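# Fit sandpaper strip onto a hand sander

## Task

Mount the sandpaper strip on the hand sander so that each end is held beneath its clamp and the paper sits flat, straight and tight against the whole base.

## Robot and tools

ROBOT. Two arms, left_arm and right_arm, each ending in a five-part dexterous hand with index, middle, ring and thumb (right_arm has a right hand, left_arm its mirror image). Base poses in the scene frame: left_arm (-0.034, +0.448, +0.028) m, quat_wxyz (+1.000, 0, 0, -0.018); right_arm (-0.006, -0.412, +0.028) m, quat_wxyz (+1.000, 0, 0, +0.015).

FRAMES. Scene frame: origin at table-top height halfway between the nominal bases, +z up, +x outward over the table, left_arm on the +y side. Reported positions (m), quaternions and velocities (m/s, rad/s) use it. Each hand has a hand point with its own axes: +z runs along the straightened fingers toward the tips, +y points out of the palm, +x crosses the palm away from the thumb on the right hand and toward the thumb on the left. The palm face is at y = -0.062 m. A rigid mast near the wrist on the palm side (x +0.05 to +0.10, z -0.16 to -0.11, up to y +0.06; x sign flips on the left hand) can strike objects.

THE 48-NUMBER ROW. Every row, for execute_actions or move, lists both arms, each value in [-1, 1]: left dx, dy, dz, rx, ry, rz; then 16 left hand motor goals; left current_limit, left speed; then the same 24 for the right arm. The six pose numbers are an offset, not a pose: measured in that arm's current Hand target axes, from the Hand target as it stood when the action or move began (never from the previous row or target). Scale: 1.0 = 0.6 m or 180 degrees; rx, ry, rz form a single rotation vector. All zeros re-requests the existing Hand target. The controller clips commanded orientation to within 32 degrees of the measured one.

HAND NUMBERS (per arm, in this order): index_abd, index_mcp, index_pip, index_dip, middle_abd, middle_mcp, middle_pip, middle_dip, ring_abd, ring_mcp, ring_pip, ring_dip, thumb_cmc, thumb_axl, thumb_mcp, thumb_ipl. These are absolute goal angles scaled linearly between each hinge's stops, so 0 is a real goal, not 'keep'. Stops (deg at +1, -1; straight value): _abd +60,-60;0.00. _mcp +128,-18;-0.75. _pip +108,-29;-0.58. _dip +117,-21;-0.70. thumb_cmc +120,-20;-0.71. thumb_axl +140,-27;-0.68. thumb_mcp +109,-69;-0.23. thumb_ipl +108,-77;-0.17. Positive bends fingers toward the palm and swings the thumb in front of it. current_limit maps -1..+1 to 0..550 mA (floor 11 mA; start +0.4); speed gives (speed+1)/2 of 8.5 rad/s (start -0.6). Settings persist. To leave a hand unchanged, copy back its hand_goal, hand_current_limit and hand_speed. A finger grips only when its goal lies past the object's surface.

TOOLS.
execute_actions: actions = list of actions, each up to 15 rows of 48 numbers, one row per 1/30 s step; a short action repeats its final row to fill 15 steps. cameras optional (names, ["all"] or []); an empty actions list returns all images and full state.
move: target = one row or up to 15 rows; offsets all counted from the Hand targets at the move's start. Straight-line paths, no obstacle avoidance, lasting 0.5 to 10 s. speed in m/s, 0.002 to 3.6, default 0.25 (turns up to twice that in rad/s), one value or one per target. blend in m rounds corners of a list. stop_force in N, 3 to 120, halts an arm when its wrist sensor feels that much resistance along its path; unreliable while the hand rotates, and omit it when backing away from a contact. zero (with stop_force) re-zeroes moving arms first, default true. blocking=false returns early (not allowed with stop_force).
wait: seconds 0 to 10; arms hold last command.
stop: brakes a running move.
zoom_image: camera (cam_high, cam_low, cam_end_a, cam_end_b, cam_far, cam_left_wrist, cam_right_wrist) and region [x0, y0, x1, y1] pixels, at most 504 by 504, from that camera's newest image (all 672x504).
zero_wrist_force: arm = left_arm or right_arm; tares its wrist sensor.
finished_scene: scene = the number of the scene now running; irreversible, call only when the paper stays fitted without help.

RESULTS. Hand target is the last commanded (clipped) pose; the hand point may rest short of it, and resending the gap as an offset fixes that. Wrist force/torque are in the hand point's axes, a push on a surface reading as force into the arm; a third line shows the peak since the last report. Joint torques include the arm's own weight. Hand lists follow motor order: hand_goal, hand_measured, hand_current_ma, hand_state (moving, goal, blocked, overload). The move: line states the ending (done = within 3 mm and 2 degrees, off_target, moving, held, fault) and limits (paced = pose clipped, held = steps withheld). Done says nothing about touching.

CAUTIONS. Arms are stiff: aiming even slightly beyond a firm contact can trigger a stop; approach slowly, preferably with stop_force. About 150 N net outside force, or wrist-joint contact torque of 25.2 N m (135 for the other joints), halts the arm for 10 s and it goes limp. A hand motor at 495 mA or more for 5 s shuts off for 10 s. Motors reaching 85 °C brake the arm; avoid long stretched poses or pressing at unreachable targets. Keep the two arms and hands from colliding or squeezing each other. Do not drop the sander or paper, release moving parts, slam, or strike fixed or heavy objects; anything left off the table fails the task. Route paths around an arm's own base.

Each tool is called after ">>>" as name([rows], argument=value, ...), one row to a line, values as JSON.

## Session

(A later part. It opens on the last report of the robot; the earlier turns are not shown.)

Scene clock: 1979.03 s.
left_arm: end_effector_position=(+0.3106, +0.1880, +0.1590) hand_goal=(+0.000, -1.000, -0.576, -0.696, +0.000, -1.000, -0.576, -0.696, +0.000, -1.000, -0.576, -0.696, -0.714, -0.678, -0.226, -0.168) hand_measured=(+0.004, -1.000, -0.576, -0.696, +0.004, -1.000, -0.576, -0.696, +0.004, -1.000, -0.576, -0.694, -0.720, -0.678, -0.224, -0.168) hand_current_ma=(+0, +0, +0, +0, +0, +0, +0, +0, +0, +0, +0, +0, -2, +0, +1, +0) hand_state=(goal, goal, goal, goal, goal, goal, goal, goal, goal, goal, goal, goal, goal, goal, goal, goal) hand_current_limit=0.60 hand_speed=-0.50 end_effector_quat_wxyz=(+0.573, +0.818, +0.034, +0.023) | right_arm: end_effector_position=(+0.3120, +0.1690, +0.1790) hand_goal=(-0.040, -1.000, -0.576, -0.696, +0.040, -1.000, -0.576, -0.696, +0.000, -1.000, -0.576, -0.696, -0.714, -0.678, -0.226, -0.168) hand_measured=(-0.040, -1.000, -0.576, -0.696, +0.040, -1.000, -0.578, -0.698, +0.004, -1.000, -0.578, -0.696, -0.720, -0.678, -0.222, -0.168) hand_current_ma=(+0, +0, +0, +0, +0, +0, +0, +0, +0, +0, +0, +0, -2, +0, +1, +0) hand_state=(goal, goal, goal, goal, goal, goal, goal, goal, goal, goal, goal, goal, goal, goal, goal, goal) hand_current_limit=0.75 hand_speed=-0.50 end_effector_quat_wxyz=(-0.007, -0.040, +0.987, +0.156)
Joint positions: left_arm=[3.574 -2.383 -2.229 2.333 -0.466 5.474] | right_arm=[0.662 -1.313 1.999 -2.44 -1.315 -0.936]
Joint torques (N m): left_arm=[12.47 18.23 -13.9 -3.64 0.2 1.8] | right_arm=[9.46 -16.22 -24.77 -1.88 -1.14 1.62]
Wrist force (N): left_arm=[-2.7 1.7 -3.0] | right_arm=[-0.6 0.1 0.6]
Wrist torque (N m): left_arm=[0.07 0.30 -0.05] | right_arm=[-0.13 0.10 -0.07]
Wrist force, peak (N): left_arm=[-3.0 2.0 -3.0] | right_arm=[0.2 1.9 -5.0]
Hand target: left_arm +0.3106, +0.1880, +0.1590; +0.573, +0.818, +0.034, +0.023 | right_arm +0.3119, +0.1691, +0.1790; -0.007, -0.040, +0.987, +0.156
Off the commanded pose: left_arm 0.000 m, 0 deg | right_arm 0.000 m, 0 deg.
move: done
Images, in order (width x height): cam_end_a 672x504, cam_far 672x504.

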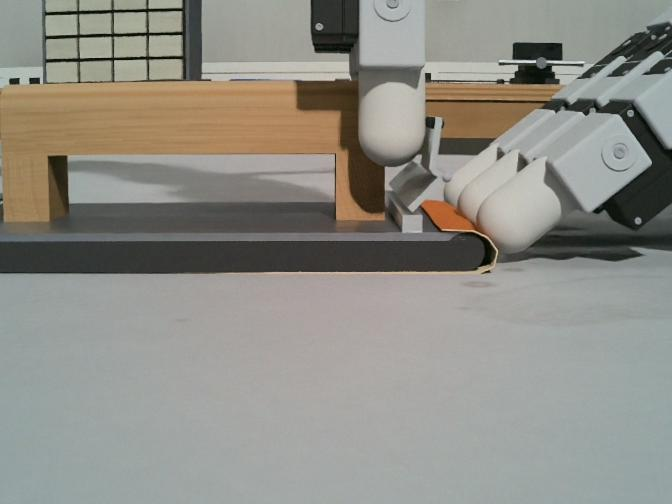

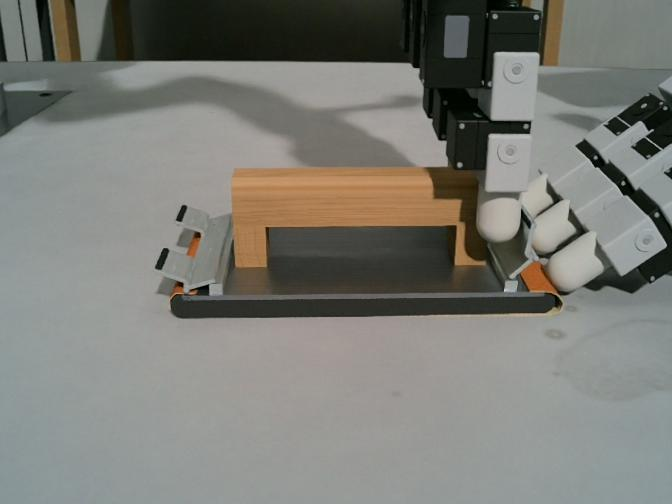

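>>> move(target=[0,0,0,0,0,0,0,-1,-0.576,-0.696,0,-1,-0.576,-0.696,0,-1,-0.576,-0.696,-0.714,-0.678,-0.226,-0.168,0.6,-0.5, 0,0.0085,0.0063,0,0,0,-0.04,-1,-0.576,-0.696,0.04,-1,-0.576,-0.696,0,-1,-0.576,-0.696,-0.714,-0.678,-0.226,-0.168,0.75,-0.5], speed=0.02, cameras=["cam_far","cam_end_a"])

>>> zoom_image(camera="cam_end_a", region=[360, 150, 560, 300])

Scene clock: 1983.33 s.
left_arm: end_effector_position=(+0.3106, +0.1880, +0.1590) hand_goal=(+0.000, -1.000, -0.576, -0.696, +0.000, -1.000, -0.576, -0.696, +0.000, -1.000, -0.576, -0.696, -0.714, -0.678, -0.226, -0.168) hand_measured=(+0.004, -1.000, -0.578, -0.696, +0.004, -1.000, -0.576, -0.696, +0.004, -1.000, -0.576, -0.694, -0.720, -0.678, -0.224, -0.168) hand_current_ma=(+0, +0, +0, +0, +0, +0, +0, +0, +0, +0, +0, +0, -2, +0, +1, +0) hand_state=(goal, goal, goal, goal, goal, goal, goal, goal, goal, goal, goal, goal, goal, goal, goal, goal) hand_current_limit=0.60 hand_speed=-0.50 end_effector_quat_wxyz=(+0.573, +0.818, +0.034, +0.023) | right_arm: end_effector_position=(+0.3115, +0.1750, +0.1770) hand_goal=(-0.040, -1.000, -0.576, -0.696, +0.040, -1.000, -0.576, -0.696, +0.000, -1.000, -0.576, -0.696, -0.714, -0.678, -0.226, -0.168) hand_measured=(-0.040, -1.000, -0.600, -0.706, +0.040, -1.000, -0.604, -0.706, +0.004, -1.000, -0.578, -0.696, -0.720, -0.678, -0.222, -0.168) hand_current_ma=(+0, +0, -15, -3, +0, +0, -18, -3, +0, +0, +0, +0, -2, +0, +1, +0) hand_state=(goal, goal, blocked, goal, goal, goal, blocked, goal, goal, goal, goal, goal, goal, goal, goal, goal) hand_current_limit=0.75 hand_speed=-0.50 end_effector_quat_wxyz=(-0.007, -0.040, +0.987, +0.156)
Joint positions: left_arm=[3.574 -2.383 -2.229 2.333 -0.466 5.474] | right_arm=[0.671 -1.3 1.989 -2.445 -1.317 -0.926]
Joint torques (N m): left_arm=[10.81 20.13 -12.3 -3.58 0.17 1.62] | right_arm=[10.57 -17.5 -27.56 -5.43 -0.09 1.1]
Wrist force (N): left_arm=[-2.5 1.9 -5.0] | right_arm=[-0.7 -3.7 -3.6]
Wrist torque (N m): left_arm=[0.31 0.29 -0.04] | right_arm=[0.56 0.11 -0.10]
Wrist force, peak (N): left_arm=[-2.8 2.1 -5.2] | right_arm=[-0.6 -3.9 -4.1]
Hand target: left_arm +0.3106, +0.1880, +0.1590; +0.573, +0.818, +0.034, +0.023 | right_arm +0.3115, +0.1751, +0.1770; -0.007, -0.040, +0.987, +0.156
Off the commanded pose: left_arm 0.000 m, 0 deg | right_arm 0.000 m, 0 deg.
move: done
Images, in order (width x height): cam_end_a 672x504, cam_far 672x504.

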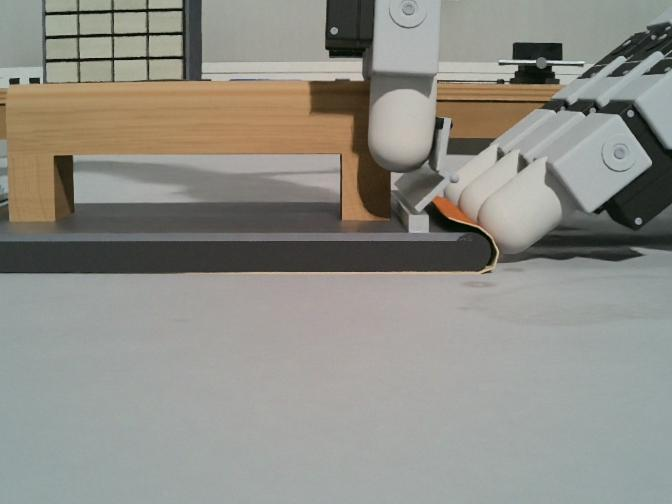

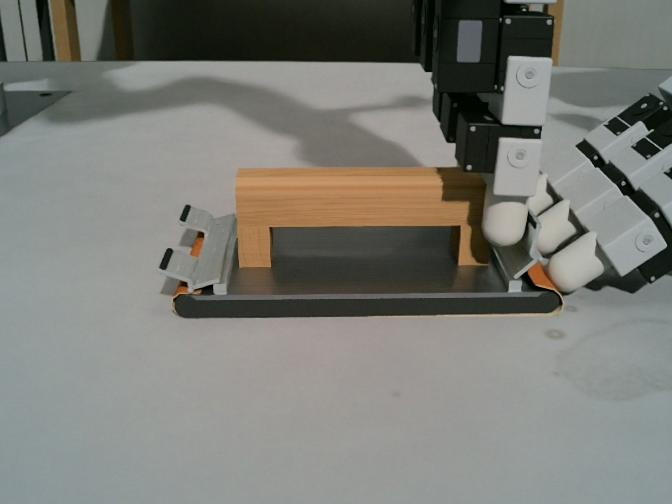

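Scaled by 2.520 from the camera's 672x504 image, which has a finer 960x720 frame.

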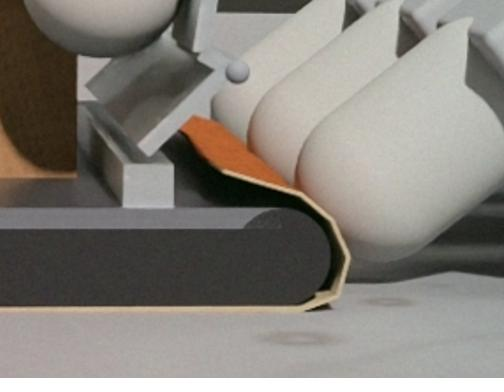

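>>> move(target=[0,0,0,0,0,0,0,-1,-0.576,-0.696,0,-1,-0.576,-0.696,0,-1,-0.576,-0.696,-0.714,-0.678,-0.226,-0.168,0.75,-0.5, 0,0.0063,0.0021,0,0,0,-0.04,-1,-0.576,-0.696,0.04,-1,-0.576,-0.696,0,-1,-0.576,-0.696,-0.714,-0.678,-0.226,-0.168,0.9,-0.5], speed=0.015, cameras=["cam_far","cam_end_a"])

>>> zoom_image(camera="cam_end_a", region=[360, 150, 560, 300])

Scene clock: 1987.57 s.
left_arm: end_effector_position=(+0.3106, +0.1881, +0.1590) hand_goal=(+0.000, -1.000, -0.576, -0.696, +0.000, -1.000, -0.576, -0.696, +0.000, -1.000, -0.576, -0.696, -0.714, -0.678, -0.226, -0.168) hand_measured=(+0.004, -1.000, -0.580, -0.696, +0.004, -1.000, -0.578, -0.696, +0.004, -1.000, -0.576, -0.694, -0.720, -0.678, -0.224, -0.168) hand_current_ma=(+0, +0, -1, +0, +0, +0, +0, +0, +0, +0, +0, +0, -2, +0, +1, +0) hand_state=(goal, goal, goal, goal, goal, goal, goal, goal, goal, goal, goal, goal, goal, goal, goal, goal) hand_current_limit=0.75 hand_speed=-0.50 end_effector_quat_wxyz=(+0.573, +0.818, +0.034, +0.023) | right_arm: end_effector_position=(+0.3111, +0.1789, +0.1770) hand_goal=(-0.040, -1.000, -0.576, -0.696, +0.040, -1.000, -0.576, -0.696, +0.000, -1.000, -0.576, -0.696, -0.714, -0.678, -0.226, -0.168) hand_measured=(-0.040, -1.000, -0.608, -0.712, +0.040, -1.000, -0.610, -0.714, +0.004, -1.000, -0.578, -0.696, -0.720, -0.678, -0.222, -0.168) hand_current_ma=(+0, +0, -23, -7, +0, +0, -27, -8, +0, +0, +0, +0, -2, +0, +1, +0) hand_state=(goal, goal, blocked, goal, goal, goal, blocked, goal, goal, goal, goal, goal, goal, goal, goal, goal) hand_current_limit=0.90 hand_speed=-0.50 end_effector_quat_wxyz=(-0.007, -0.040, +0.987, +0.156)
Joint positions: left_arm=[3.574 -2.383 -2.229 2.333 -0.466 5.474] | right_arm=[0.678 -1.293 1.98 -2.445 -1.318 -0.92]
Joint torques (N m): left_arm=[4.25 19.6 -12.64 -3.54 0.07 1.68] | right_arm=[12.06 -20.02 -27.49 -3.26 0.17 1.16]
Wrist force (N): left_arm=[-2.8 1.0 -7.4] | right_arm=[-0.7 -5.5 1.6]
Wrist torque (N m): left_arm=[0.52 0.26 -0.07] | right_arm=[0.30 0.08 -0.11]
Wrist force, peak (N): left_arm=[-2.9 2.4 -7.5] | right_arm=[-0.9 -6.5 2.0]
Hand target: left_arm +0.3106, +0.1880, +0.1590; +0.573, +0.818, +0.034, +0.023 | right_arm +0.3111, +0.1790, +0.1770; -0.007, -0.040, +0.987, +0.156
Off the commanded pose: left_arm 0.000 m, 0 deg | right_arm 0.000 m, 0 deg.
move: done
Images, in order (width x height): cam_end_a 672x504, cam_far 672x504.

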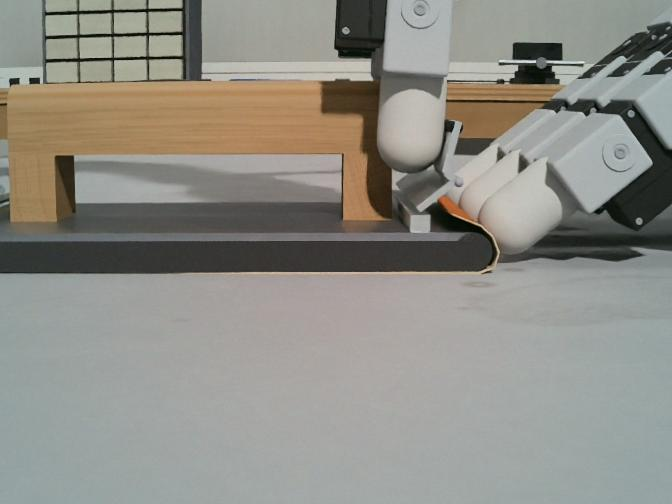

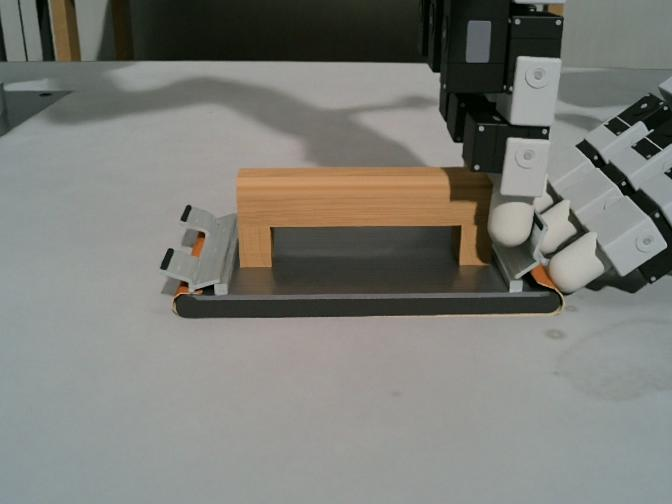

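Scaled by 2.520 from the camera's 672x504 image, which has a finer 960x720 frame.

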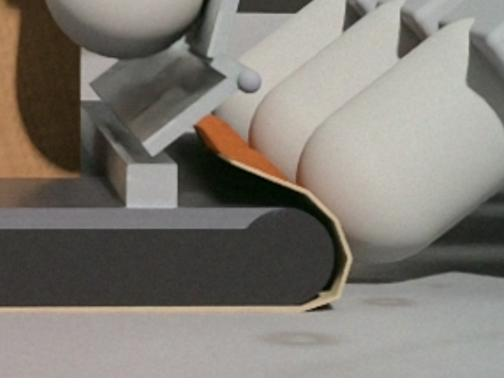

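>>> move(target=[0,0.0011,0.0031,0,0,0,0,-1,-0.576,-0.696,0,-1,-0.576,-0.696,0,-1,-0.576,-0.696,-0.714,-0.678,-0.226,-0.168,0.75,-0.5, 0,0.0048,0.0015,0,0,0,-0.04,-1,-0.576,-0.696,0.04,-1,-0.576,-0.696,0,-1,-0.576,-0.696,-0.714,-0.678,-0.226,-0.168,0.9,-0.5], speed=0.015, cameras=["cam_far","cam_end_a"])

>>> zoom_image(camera="cam_end_a", region=[360, 150, 560, 300])

Scene clock: 1991.87 s.
left_arm: end_effector_position=(+0.3108, +0.1861, +0.1589) hand_goal=(+0.000, -1.000, -0.576, -0.696, +0.000, -1.000, -0.576, -0.696, +0.000, -1.000, -0.576, -0.696, -0.714, -0.678, -0.226, -0.168) hand_measured=(+0.002, -1.000, -0.584, -0.698, +0.002, -1.000, -0.584, -0.698, +0.002, -1.000, -0.576, -0.694, -0.722, -0.678, -0.224, -0.168) hand_current_ma=(+0, +0, -3, +0, +0, +0, -2, +0, +0, +0, +0, +0, -2, +0, +1, +0) hand_state=(goal, goal, goal, goal, goal, goal, goal, goal, goal, goal, goal, goal, goal, goal, goal, goal) hand_current_limit=0.75 hand_speed=-0.50 end_effector_quat_wxyz=(+0.573, +0.818, +0.034, +0.023) | right_arm: end_effector_position=(+0.3109, +0.1820, +0.1770) hand_goal=(-0.040, -1.000, -0.576, -0.696, +0.040, -1.000, -0.576, -0.696, +0.000, -1.000, -0.576, -0.696, -0.714, -0.678, -0.226, -0.168) hand_measured=(-0.040, -1.000, -0.578, -0.698, +0.040, -1.000, -0.578, -0.698, +0.004, -1.000, -0.578, -0.696, -0.720, -0.678, -0.222, -0.168) hand_current_ma=(+0, +0, +0, +0, +0, +0, +0, +0, +0, +0, +0, +0, -2, +0, +1, +0) hand_state=(goal, goal, goal, goal, goal, goal, goal, goal, goal, goal, goal, goal, goal, goal, goal, goal) hand_current_limit=0.90 hand_speed=-0.50 end_effector_quat_wxyz=(-0.007, -0.040, +0.987, +0.156)
Joint positions: left_arm=[3.567 -2.381 -2.227 2.34 -0.462 5.463] | right_arm=[0.682 -1.288 1.973 -2.444 -1.319 -0.915]
Joint torques (N m): left_arm=[-9.31 46.33 10.81 -0.56 3.21 -1.26] | right_arm=[9.17 -20.13 -25.43 -2.14 -1.31 1.46]
Wrist force (N): left_arm=[-2.6 -1.2 -4.2] | right_arm=[-0.7 0.1 0.8]
Wrist torque (N m): left_arm=[0.33 0.33 0.07] | right_arm=[-0.15 0.09 -0.07]
Wrist force, peak (N): left_arm=[-2.4 3.4 -10.9] | right_arm=[-1.0 -5.6 1.7]
Hand target: left_arm +0.3108, +0.1861, +0.1589; +0.573, +0.818, +0.034, +0.023 | right_arm +0.3109, +0.1821, +0.1770; -0.007, -0.040, +0.987, +0.156
Off the commanded pose: left_arm 0.000 m, 0 deg | right_arm 0.000 m, 0 deg.
move: done
Images, in order (width x height): cam_end_a 672x504, cam_far 672x504.

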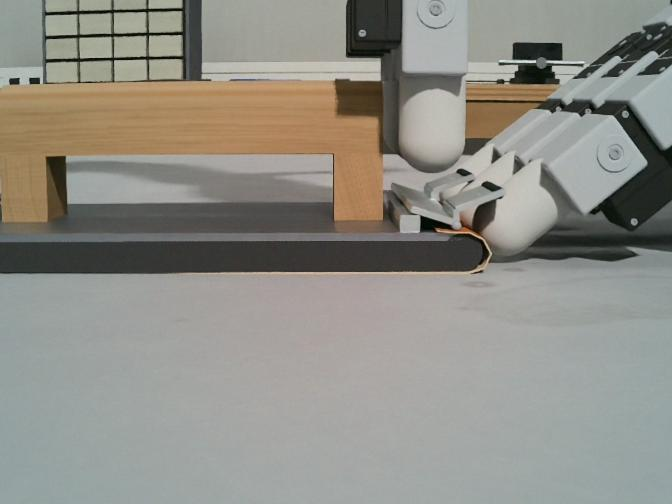

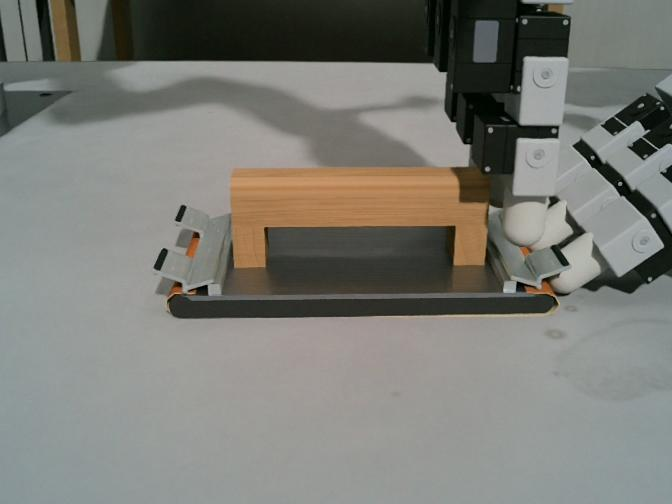

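Scaled by 2.520 from the camera's 672x504 image, which has a finer 960x720 frame.

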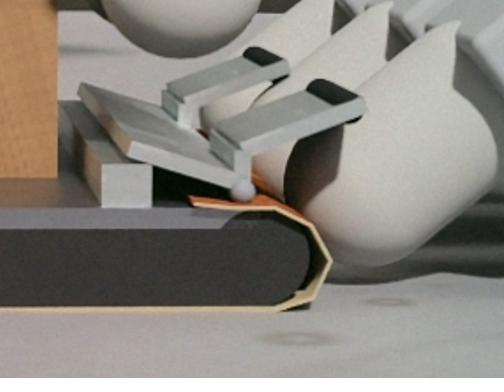

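>>> move([
  [0,-0.0068,-0.0188,0,0,0,0,-1,-0.576,-0.696,0,-1,-0.576,-0.696,0,-1,-0.576,-0.696,-0.714,-0.678,-0.226,-0.168,0.6,-0.5, 0,0.0361,-0.111,0,0,0,-0.04,-1,-0.576,-0.696,0.04,-1,-0.576,-0.696,0,-1,-0.576,-0.696,-0.714,-0.678,-0.226,-0.168,0.5,-0.5],
], speed=0.08, cameras=["cam_far","cam_end_a","cam_end_b"])

>>> zoom_image(camera="cam_end_a", region=[360, 150, 560, 300])

>>> zoom_image(camera="cam_far", region=[150, 190, 270, 330])

>>> zoom_image(camera="cam_end_b", region=[310, 170, 510, 330])

Scene clock: 2000.07 s.
left_arm: end_effector_position=(+0.3098, +0.1980, +0.1590) hand_goal=(+0.000, -1.000, -0.576, -0.696, +0.000, -1.000, -0.576, -0.696, +0.000, -1.000, -0.576, -0.696, -0.714, -0.678, -0.226, -0.168) hand_measured=(+0.002, -1.000, -0.582, -0.698, +0.002, -1.000, -0.580, -0.698, +0.002, -1.000, -0.576, -0.694, -0.722, -0.678, -0.224, -0.168) hand_current_ma=(+0, +0, -2, +0, +0, +0, -1, +0, +0, +0, +0, +0, -2, +0, +1, +0) hand_state=(goal, goal, goal, goal, goal, goal, goal, goal, goal, goal, goal, goal, goal, goal, goal, goal) hand_current_limit=0.60 hand_speed=-0.50 end_effector_quat_wxyz=(+0.573, +0.818, +0.034, +0.023) | right_arm: end_effector_position=(+0.3109, +0.1822, +0.2469) hand_goal=(-0.040, -1.000, -0.576, -0.696, +0.040, -1.000, -0.576, -0.696, +0.000, -1.000, -0.576, -0.696, -0.714, -0.678, -0.226, -0.168) hand_measured=(-0.040, -1.000, -0.578, -0.698, +0.040, -1.000, -0.578, -0.698, +0.004, -1.000, -0.578, -0.696, -0.720, -0.678, -0.222, -0.168) hand_current_ma=(+0, +0, +0, +0, +0, +0, +0, +0, +0, +0, +0, +0, -2, +0, +1, +0) hand_state=(goal, goal, goal, goal, goal, goal, goal, goal, goal, goal, goal, goal, goal, goal, goal, goal) hand_current_limit=0.50 hand_speed=-0.50 end_effector_quat_wxyz=(-0.007, -0.040, +0.987, +0.156)
Joint positions: left_arm=[3.609 -2.392 -2.239 2.303 -0.49 5.531] | right_arm=[0.683 -1.386 1.886 -2.259 -1.319 -0.915]
Joint torques (N m): left_arm=[12.9 19.69 -12.23 -3.87 -0.17 2.17] | right_arm=[-1.34 -37.93 -27.64 -1.73 -0.72 -1.47]
Wrist force (N): left_arm=[-2.4 0.5 -1.3] | right_arm=[-0.5 0.0 0.6]
Wrist torque (N m): left_arm=[-0.05 0.35 -0.02] | right_arm=[-0.16 0.10 -0.04]
Wrist force, peak (N): left_arm=[-2.6 -0.1 -4.8] | right_arm=[-0.7 -0.2 1.5]
Hand target: left_arm +0.3098, +0.1980, +0.1590; +0.573, +0.818, +0.034, +0.023 | right_arm +0.3109, +0.1821, +0.2470; -0.007, -0.040, +0.987, +0.156
Off the commanded pose: left_arm 0.000 m, 0 deg | right_arm 0.000 m, 0 deg.
move: done
Images, in order (width x height): cam_end_a 672x504, cam_end_b 672x504, cam_far 672x504.

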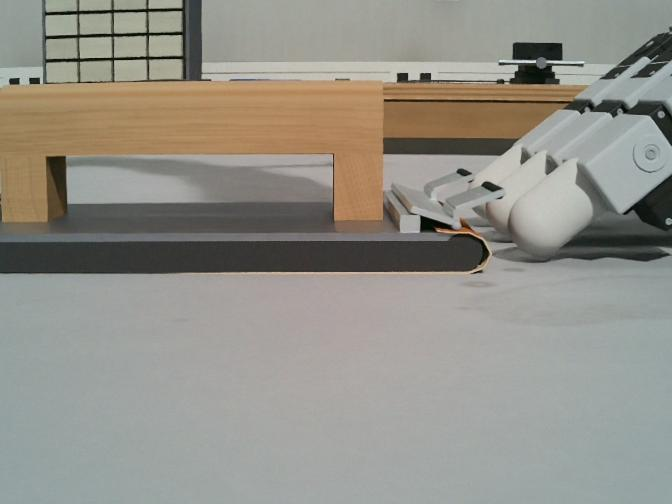

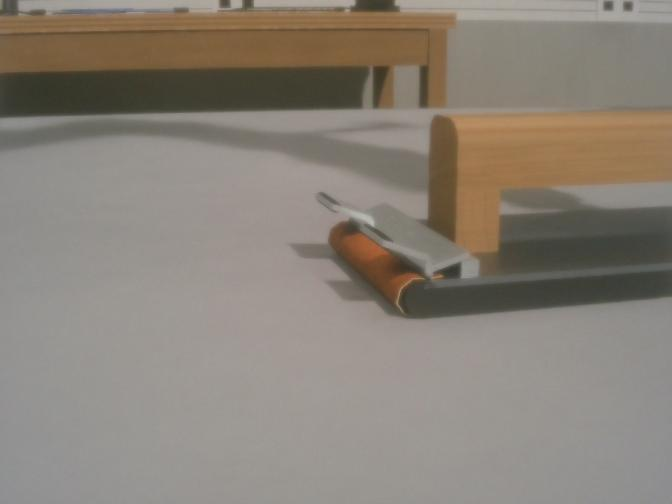

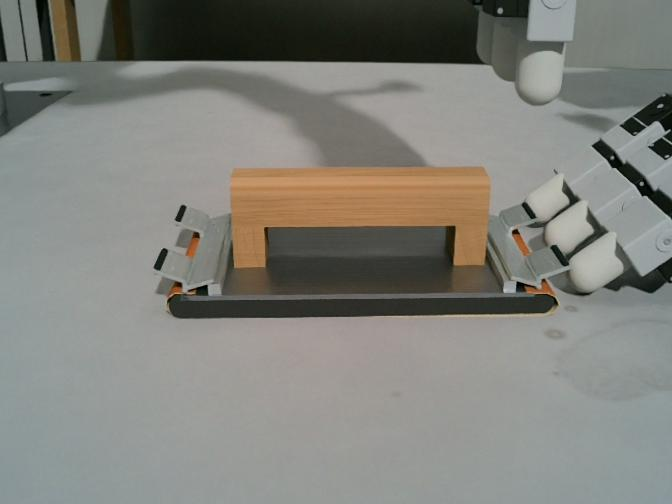

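Scaled by 2.520 from the camera's 672x504 image, which has a finer 960x720 frame.

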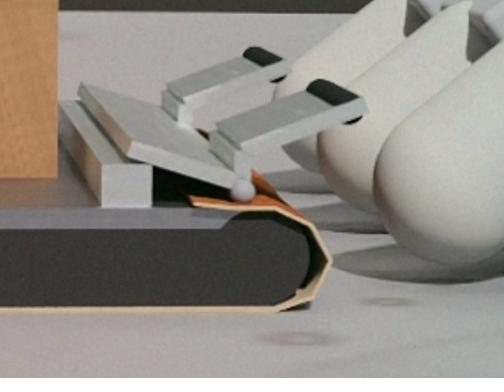

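Scaled by 3.600 from the camera's 672x504 image, which has a finer 960x720 frame.

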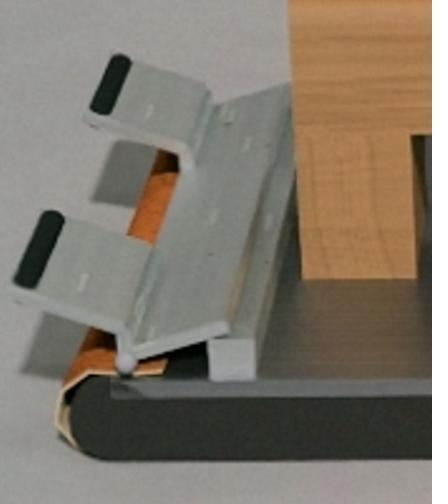

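Scaled by 2.520 from the camera's 672x504 image, which has a finer 960x720 frame.

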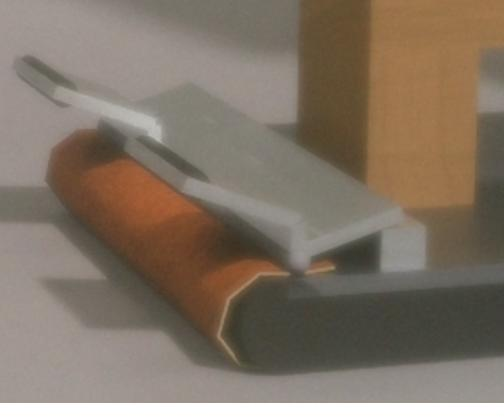

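>>> wait(seconds=0.1, cameras=["cam_left_wrist","cam_right_wrist","cam_low"])

>>> zoom_image(camera="cam_left_wrist", region=[300, 120, 460, 240])

>>> zoom_image(camera="cam_right_wrist", region=[180, 60, 380, 240])

>>> zoom_image(camera="cam_low", region=[180, 160, 480, 360])

Scene clock: 2006.63 s.
left_arm: end_effector_position=(+0.3098, +0.1980, +0.1590) hand_goal=(+0.000, -1.000, -0.576, -0.696, +0.000, -1.000, -0.576, -0.696, +0.000, -1.000, -0.576, -0.696, -0.714, -0.678, -0.226, -0.168) hand_measured=(+0.002, -1.000, -0.582, -0.698, +0.002, -1.000, -0.580, -0.698, +0.002, -1.000, -0.576, -0.694, -0.722, -0.678, -0.224, -0.168) hand_current_ma=(+0, +0, -2, +0, +0, +0, -1, +0, +0, +0, +0, +0, -2, +0, +1, +0) hand_state=(goal, goal, goal, goal, goal, goal, goal, goal, goal, goal, goal, goal, goal, goal, goal, goal) hand_current_limit=0.60 hand_speed=-0.50 end_effector_quat_wxyz=(+0.573, +0.818, +0.034, +0.023) | right_arm: end_effector_position=(+0.3109, +0.1821, +0.2470) hand_goal=(-0.040, -1.000, -0.576, -0.696, +0.040, -1.000, -0.576, -0.696, +0.000, -1.000, -0.576, -0.696, -0.714, -0.678, -0.226, -0.168) hand_measured=(-0.040, -1.000, -0.578, -0.698, +0.040, -1.000, -0.578, -0.698, +0.004, -1.000, -0.578, -0.696, -0.720, -0.678, -0.222, -0.168) hand_current_ma=(+0, +0, +0, +0, +0, +0, +0, +0, +0, +0, +0, +0, -2, +0, +1, +0) hand_state=(goal, goal, goal, goal, goal, goal, goal, goal, goal, goal, goal, goal, goal, goal, goal, goal) hand_current_limit=0.50 hand_speed=-0.50 end_effector_quat_wxyz=(-0.007, -0.040, +0.987, +0.156)
Joint positions: left_arm=[3.609 -2.392 -2.239 2.303 -0.49 5.531] | right_arm=[0.683 -1.386 1.885 -2.259 -1.319 -0.915]
Joint torques (N m): left_arm=[13.6 20.48 -14.56 -4 0.27 2.06] | right_arm=[-6.68 -38.71 -25.89 -1.97 -1.13 -1.81]
Wrist force (N): left_arm=[-2.4 0.5 -1.5] | right_arm=[-0.5 0.2 0.8]
Wrist torque (N m): left_arm=[-0.04 0.34 -0.02] | right_arm=[-0.16 0.09 -0.03]
Wrist force, peak (N): left_arm=[-2.7 0.7 -1.4] | right_arm=[-0.7 -0.1 0.9]
Hand target: left_arm +0.3098, +0.1980, +0.1590; +0.573, +0.818, +0.034, +0.023 | right_arm +0.3109, +0.1821, +0.2470; -0.007, -0.040, +0.987, +0.156
Off the commanded pose: left_arm 0.000 m, 0 deg | right_arm 0.000 m, 0 deg.
wait: 0.10 s; at rest from the start
Images, in order (width x height): cam_low 672x504, cam_left_wrist 672x504, cam_right_wrist 672x504.

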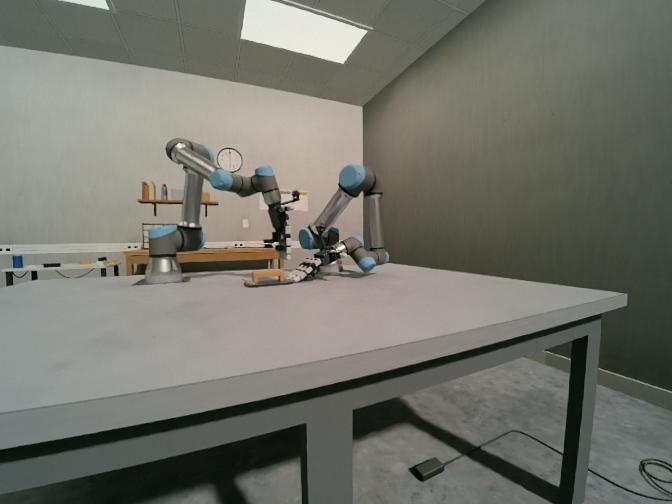

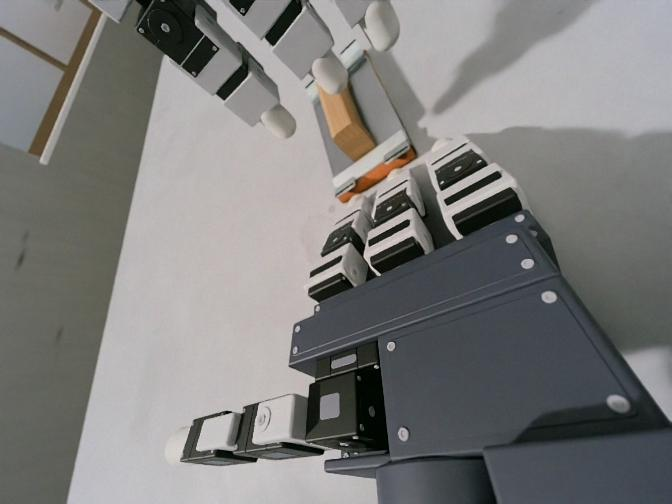

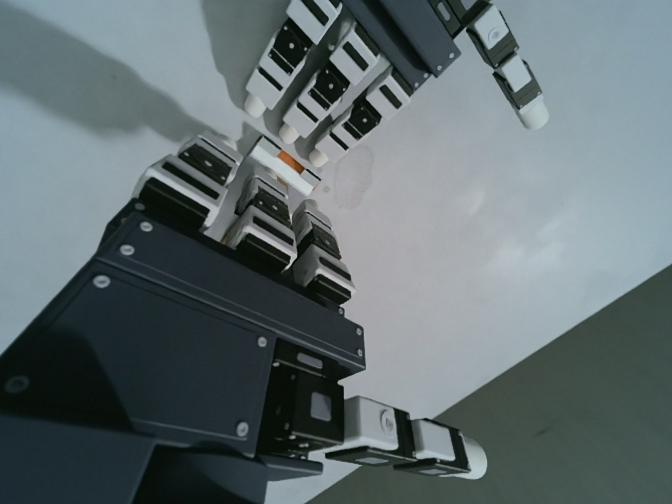

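Scaled by 3.150 from the camera's 672x504 image, which has a finer 960x720 frame.

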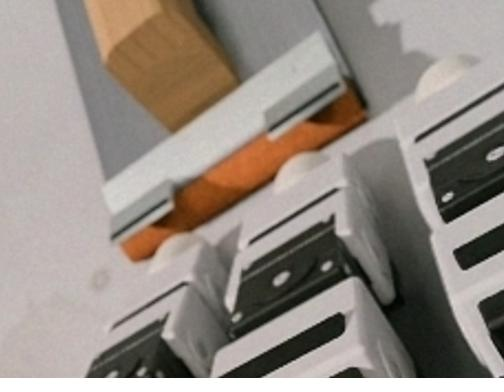

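Scaled by 2.520 from the camera's 672x504 image, which has a finer 960x720 frame.

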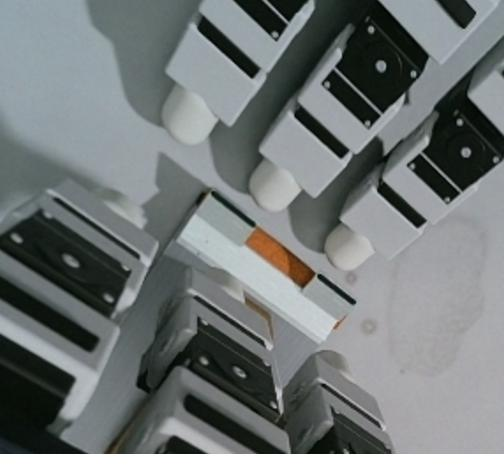

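Scaled by 1.680 from the camera's 672x504 image, which has a finer 960x720 frame.

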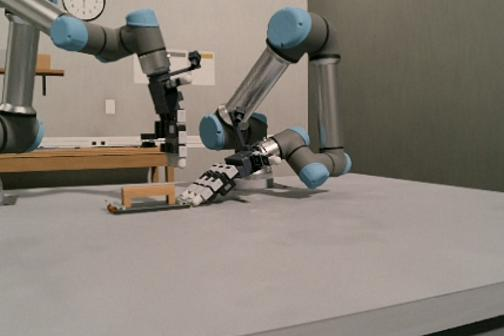

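>>> move([
  [0,-0.0342,-0.094,0,0,0,0,-1,-0.576,-0.696,0,-1,-0.576,-0.696,0,-1,-0.576,-0.696,-0.714,-0.678,-0.226,-0.168,0.4,-0.5, 0,0.0515,-0.1585,0,0,0,-0.04,-1,-0.576,-0.696,0.04,-1,-0.576,-0.696,0,-1,-0.576,-0.696,-0.714,-0.678,-0.226,-0.168,0.4,-0.5],
  [0,0.06,-0.13,0,0,0,0,-1,-0.576,-0.696,0,-1,-0.576,-0.696,0,-1,-0.576,-0.696,-0.714,-0.678,-0.226,-0.168,0.4,-0.5, 0,-0.15,-0.25,0,0,0,-0.04,-1,-0.576,-0.696,0.04,-1,-0.576,-0.696,0,-1,-0.576,-0.696,-0.714,-0.678,-0.226,-0.168,0.4,-0.5],
], speed=0.15, blend=0.02, cameras=["cam_far","cam_end_a","cam_end_b","cam_right_wrist"])

>>> zoom_image(camera="cam_end_a", region=[360, 150, 560, 300])

>>> zoom_image(camera="cam_far", region=[450, 190, 590, 330])

>>> zoom_image(camera="cam_right_wrist", region=[200, 30, 420, 200])

Scene clock: 2016.40 s.
left_arm: end_effector_position=(+0.3050, +0.2588, +0.2194) hand_goal=(+0.000, -1.000, -0.576, -0.696, +0.000, -1.000, -0.576, -0.696, +0.000, -1.000, -0.576, -0.696, -0.714, -0.678, -0.226, -0.168) hand_measured=(+0.002, -1.000, -0.582, -0.698, +0.002, -1.000, -0.580, -0.698, +0.002, -1.000, -0.576, -0.694, -0.722, -0.678, -0.224, -0.168) hand_current_ma=(+0, +0, -2, +0, +0, +0, -1, +0, +0, +0, +0, +0, -2, +0, +1, +0) hand_state=(goal, goal, goal, goal, goal, goal, goal, goal, goal, goal, goal, goal, goal, goal, goal, goal) hand_current_limit=0.40 hand_speed=-0.50 end_effector_quat_wxyz=(+0.573, +0.818, +0.034, +0.023) | right_arm: end_effector_position=(+0.3217, +0.0508, +0.3620) hand_goal=(-0.040, -1.000, -0.576, -0.696, +0.040, -1.000, -0.576, -0.696, +0.000, -1.000, -0.576, -0.696, -0.714, -0.678, -0.226, -0.168) hand_measured=(-0.040, -1.000, -0.578, -0.698, +0.040, -1.000, -0.578, -0.698, +0.004, -1.000, -0.578, -0.696, -0.720, -0.678, -0.222, -0.168) hand_current_ma=(+0, +0, +0, +0, +0, +0, +0, +0, +0, +0, +0, +0, -2, +0, +1, +0) hand_state=(goal, goal, goal, goal, goal, goal, goal, goal, goal, goal, goal, goal, goal, goal, goal, goal) hand_current_limit=0.40 hand_speed=-0.50 end_effector_quat_wxyz=(-0.007, -0.040, +0.987, +0.156)
Joint positions: left_arm=[3.812 -2.243 -2.31 2.015 -0.645 5.777] | right_arm=[0.438 -1.718 1.894 -1.868 -1.281 -1.166]
Joint torques (N m): left_arm=[11.45 42.91 -12.18 -3.91 -0.47 1.69] | right_arm=[-10.23 -28.14 -15.41 -1.82 1.98 -1.73]
Wrist force (N): left_arm=[-2.6 0.2 -1.3] | right_arm=[-0.8 0.0 0.9]
Wrist torque (N m): left_arm=[-0.10 0.39 -0.02] | right_arm=[-0.18 0.10 0.07]
Wrist force, peak (N): left_arm=[-2.9 0.2 -1.8] | right_arm=[-0.5 -0.3 1.4]
Hand target: left_arm +0.3050, +0.2588, +0.2195; +0.573, +0.818, +0.034, +0.023 | right_arm +0.3217, +0.0507, +0.3620; -0.007, -0.040, +0.987, +0.156
Off the commanded pose: left_arm 0.000 m, 0 deg | right_arm 0.000 m, 0 deg.
move: done
Images, in order (width x height): cam_end_a 672x504, cam_end_b 672x504, cam_far 672x504, cam_right_wrist 672x504.

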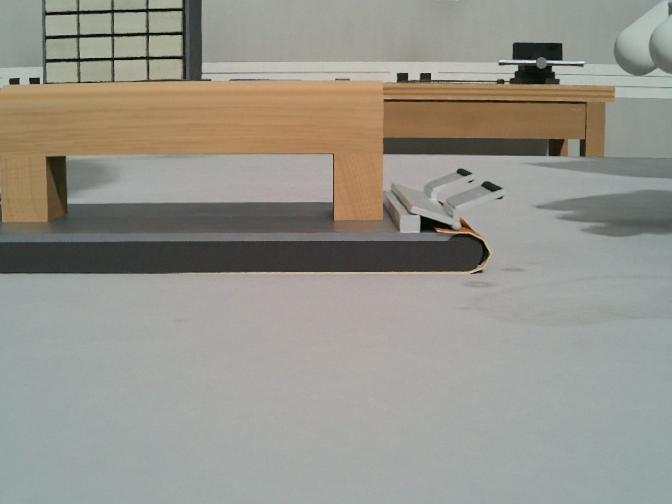

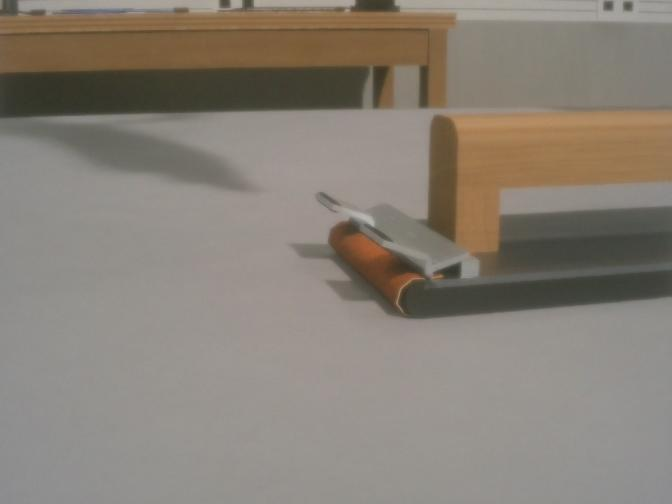

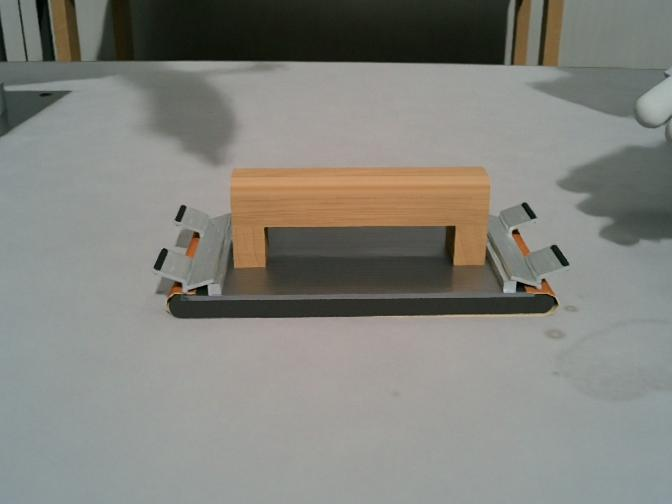

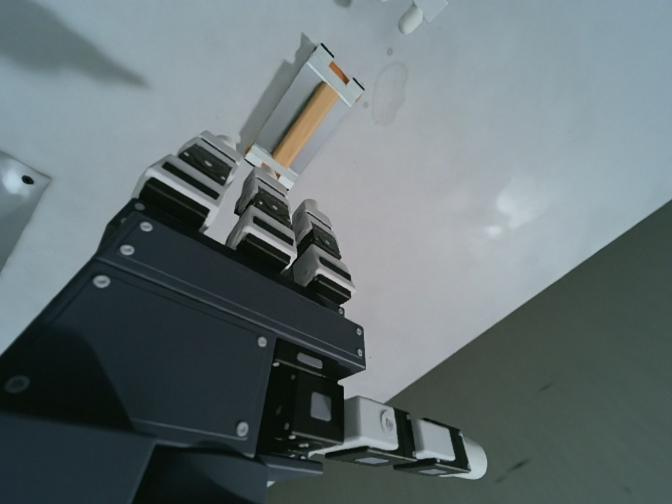

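Scaled by 2.520 from the camera's 672x504 image, which has a finer 960x720 frame.

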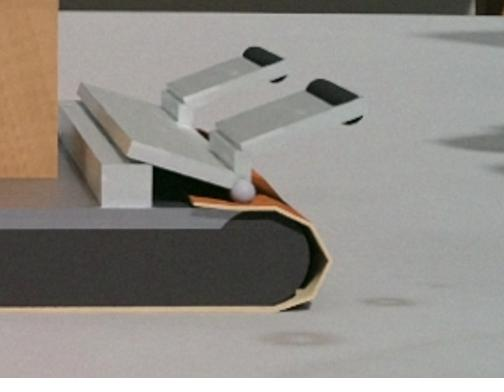

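Scaled by 3.600 from the camera's 672x504 image, which has a finer 960x720 frame.

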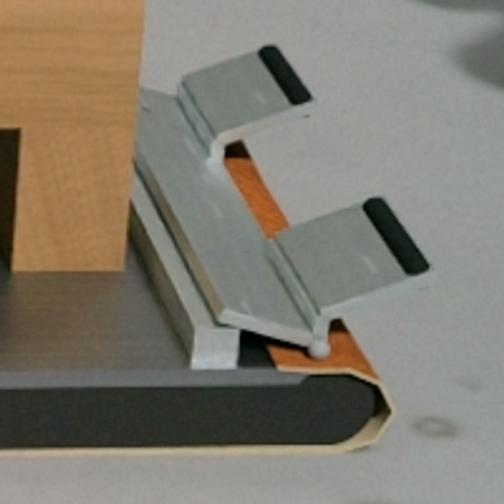

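Scaled by 2.291 from the camera's 672x504 image, which has a finer 960x720 frame.

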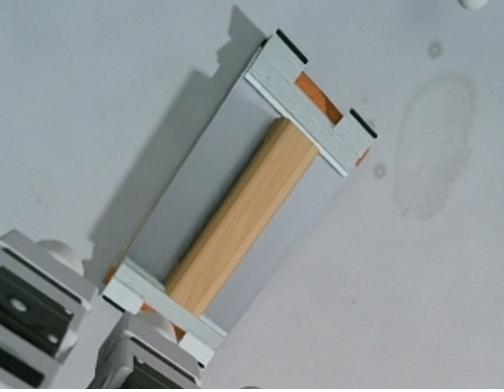

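>>> finished_scene(scene=1)

The scene is finished: the task was done.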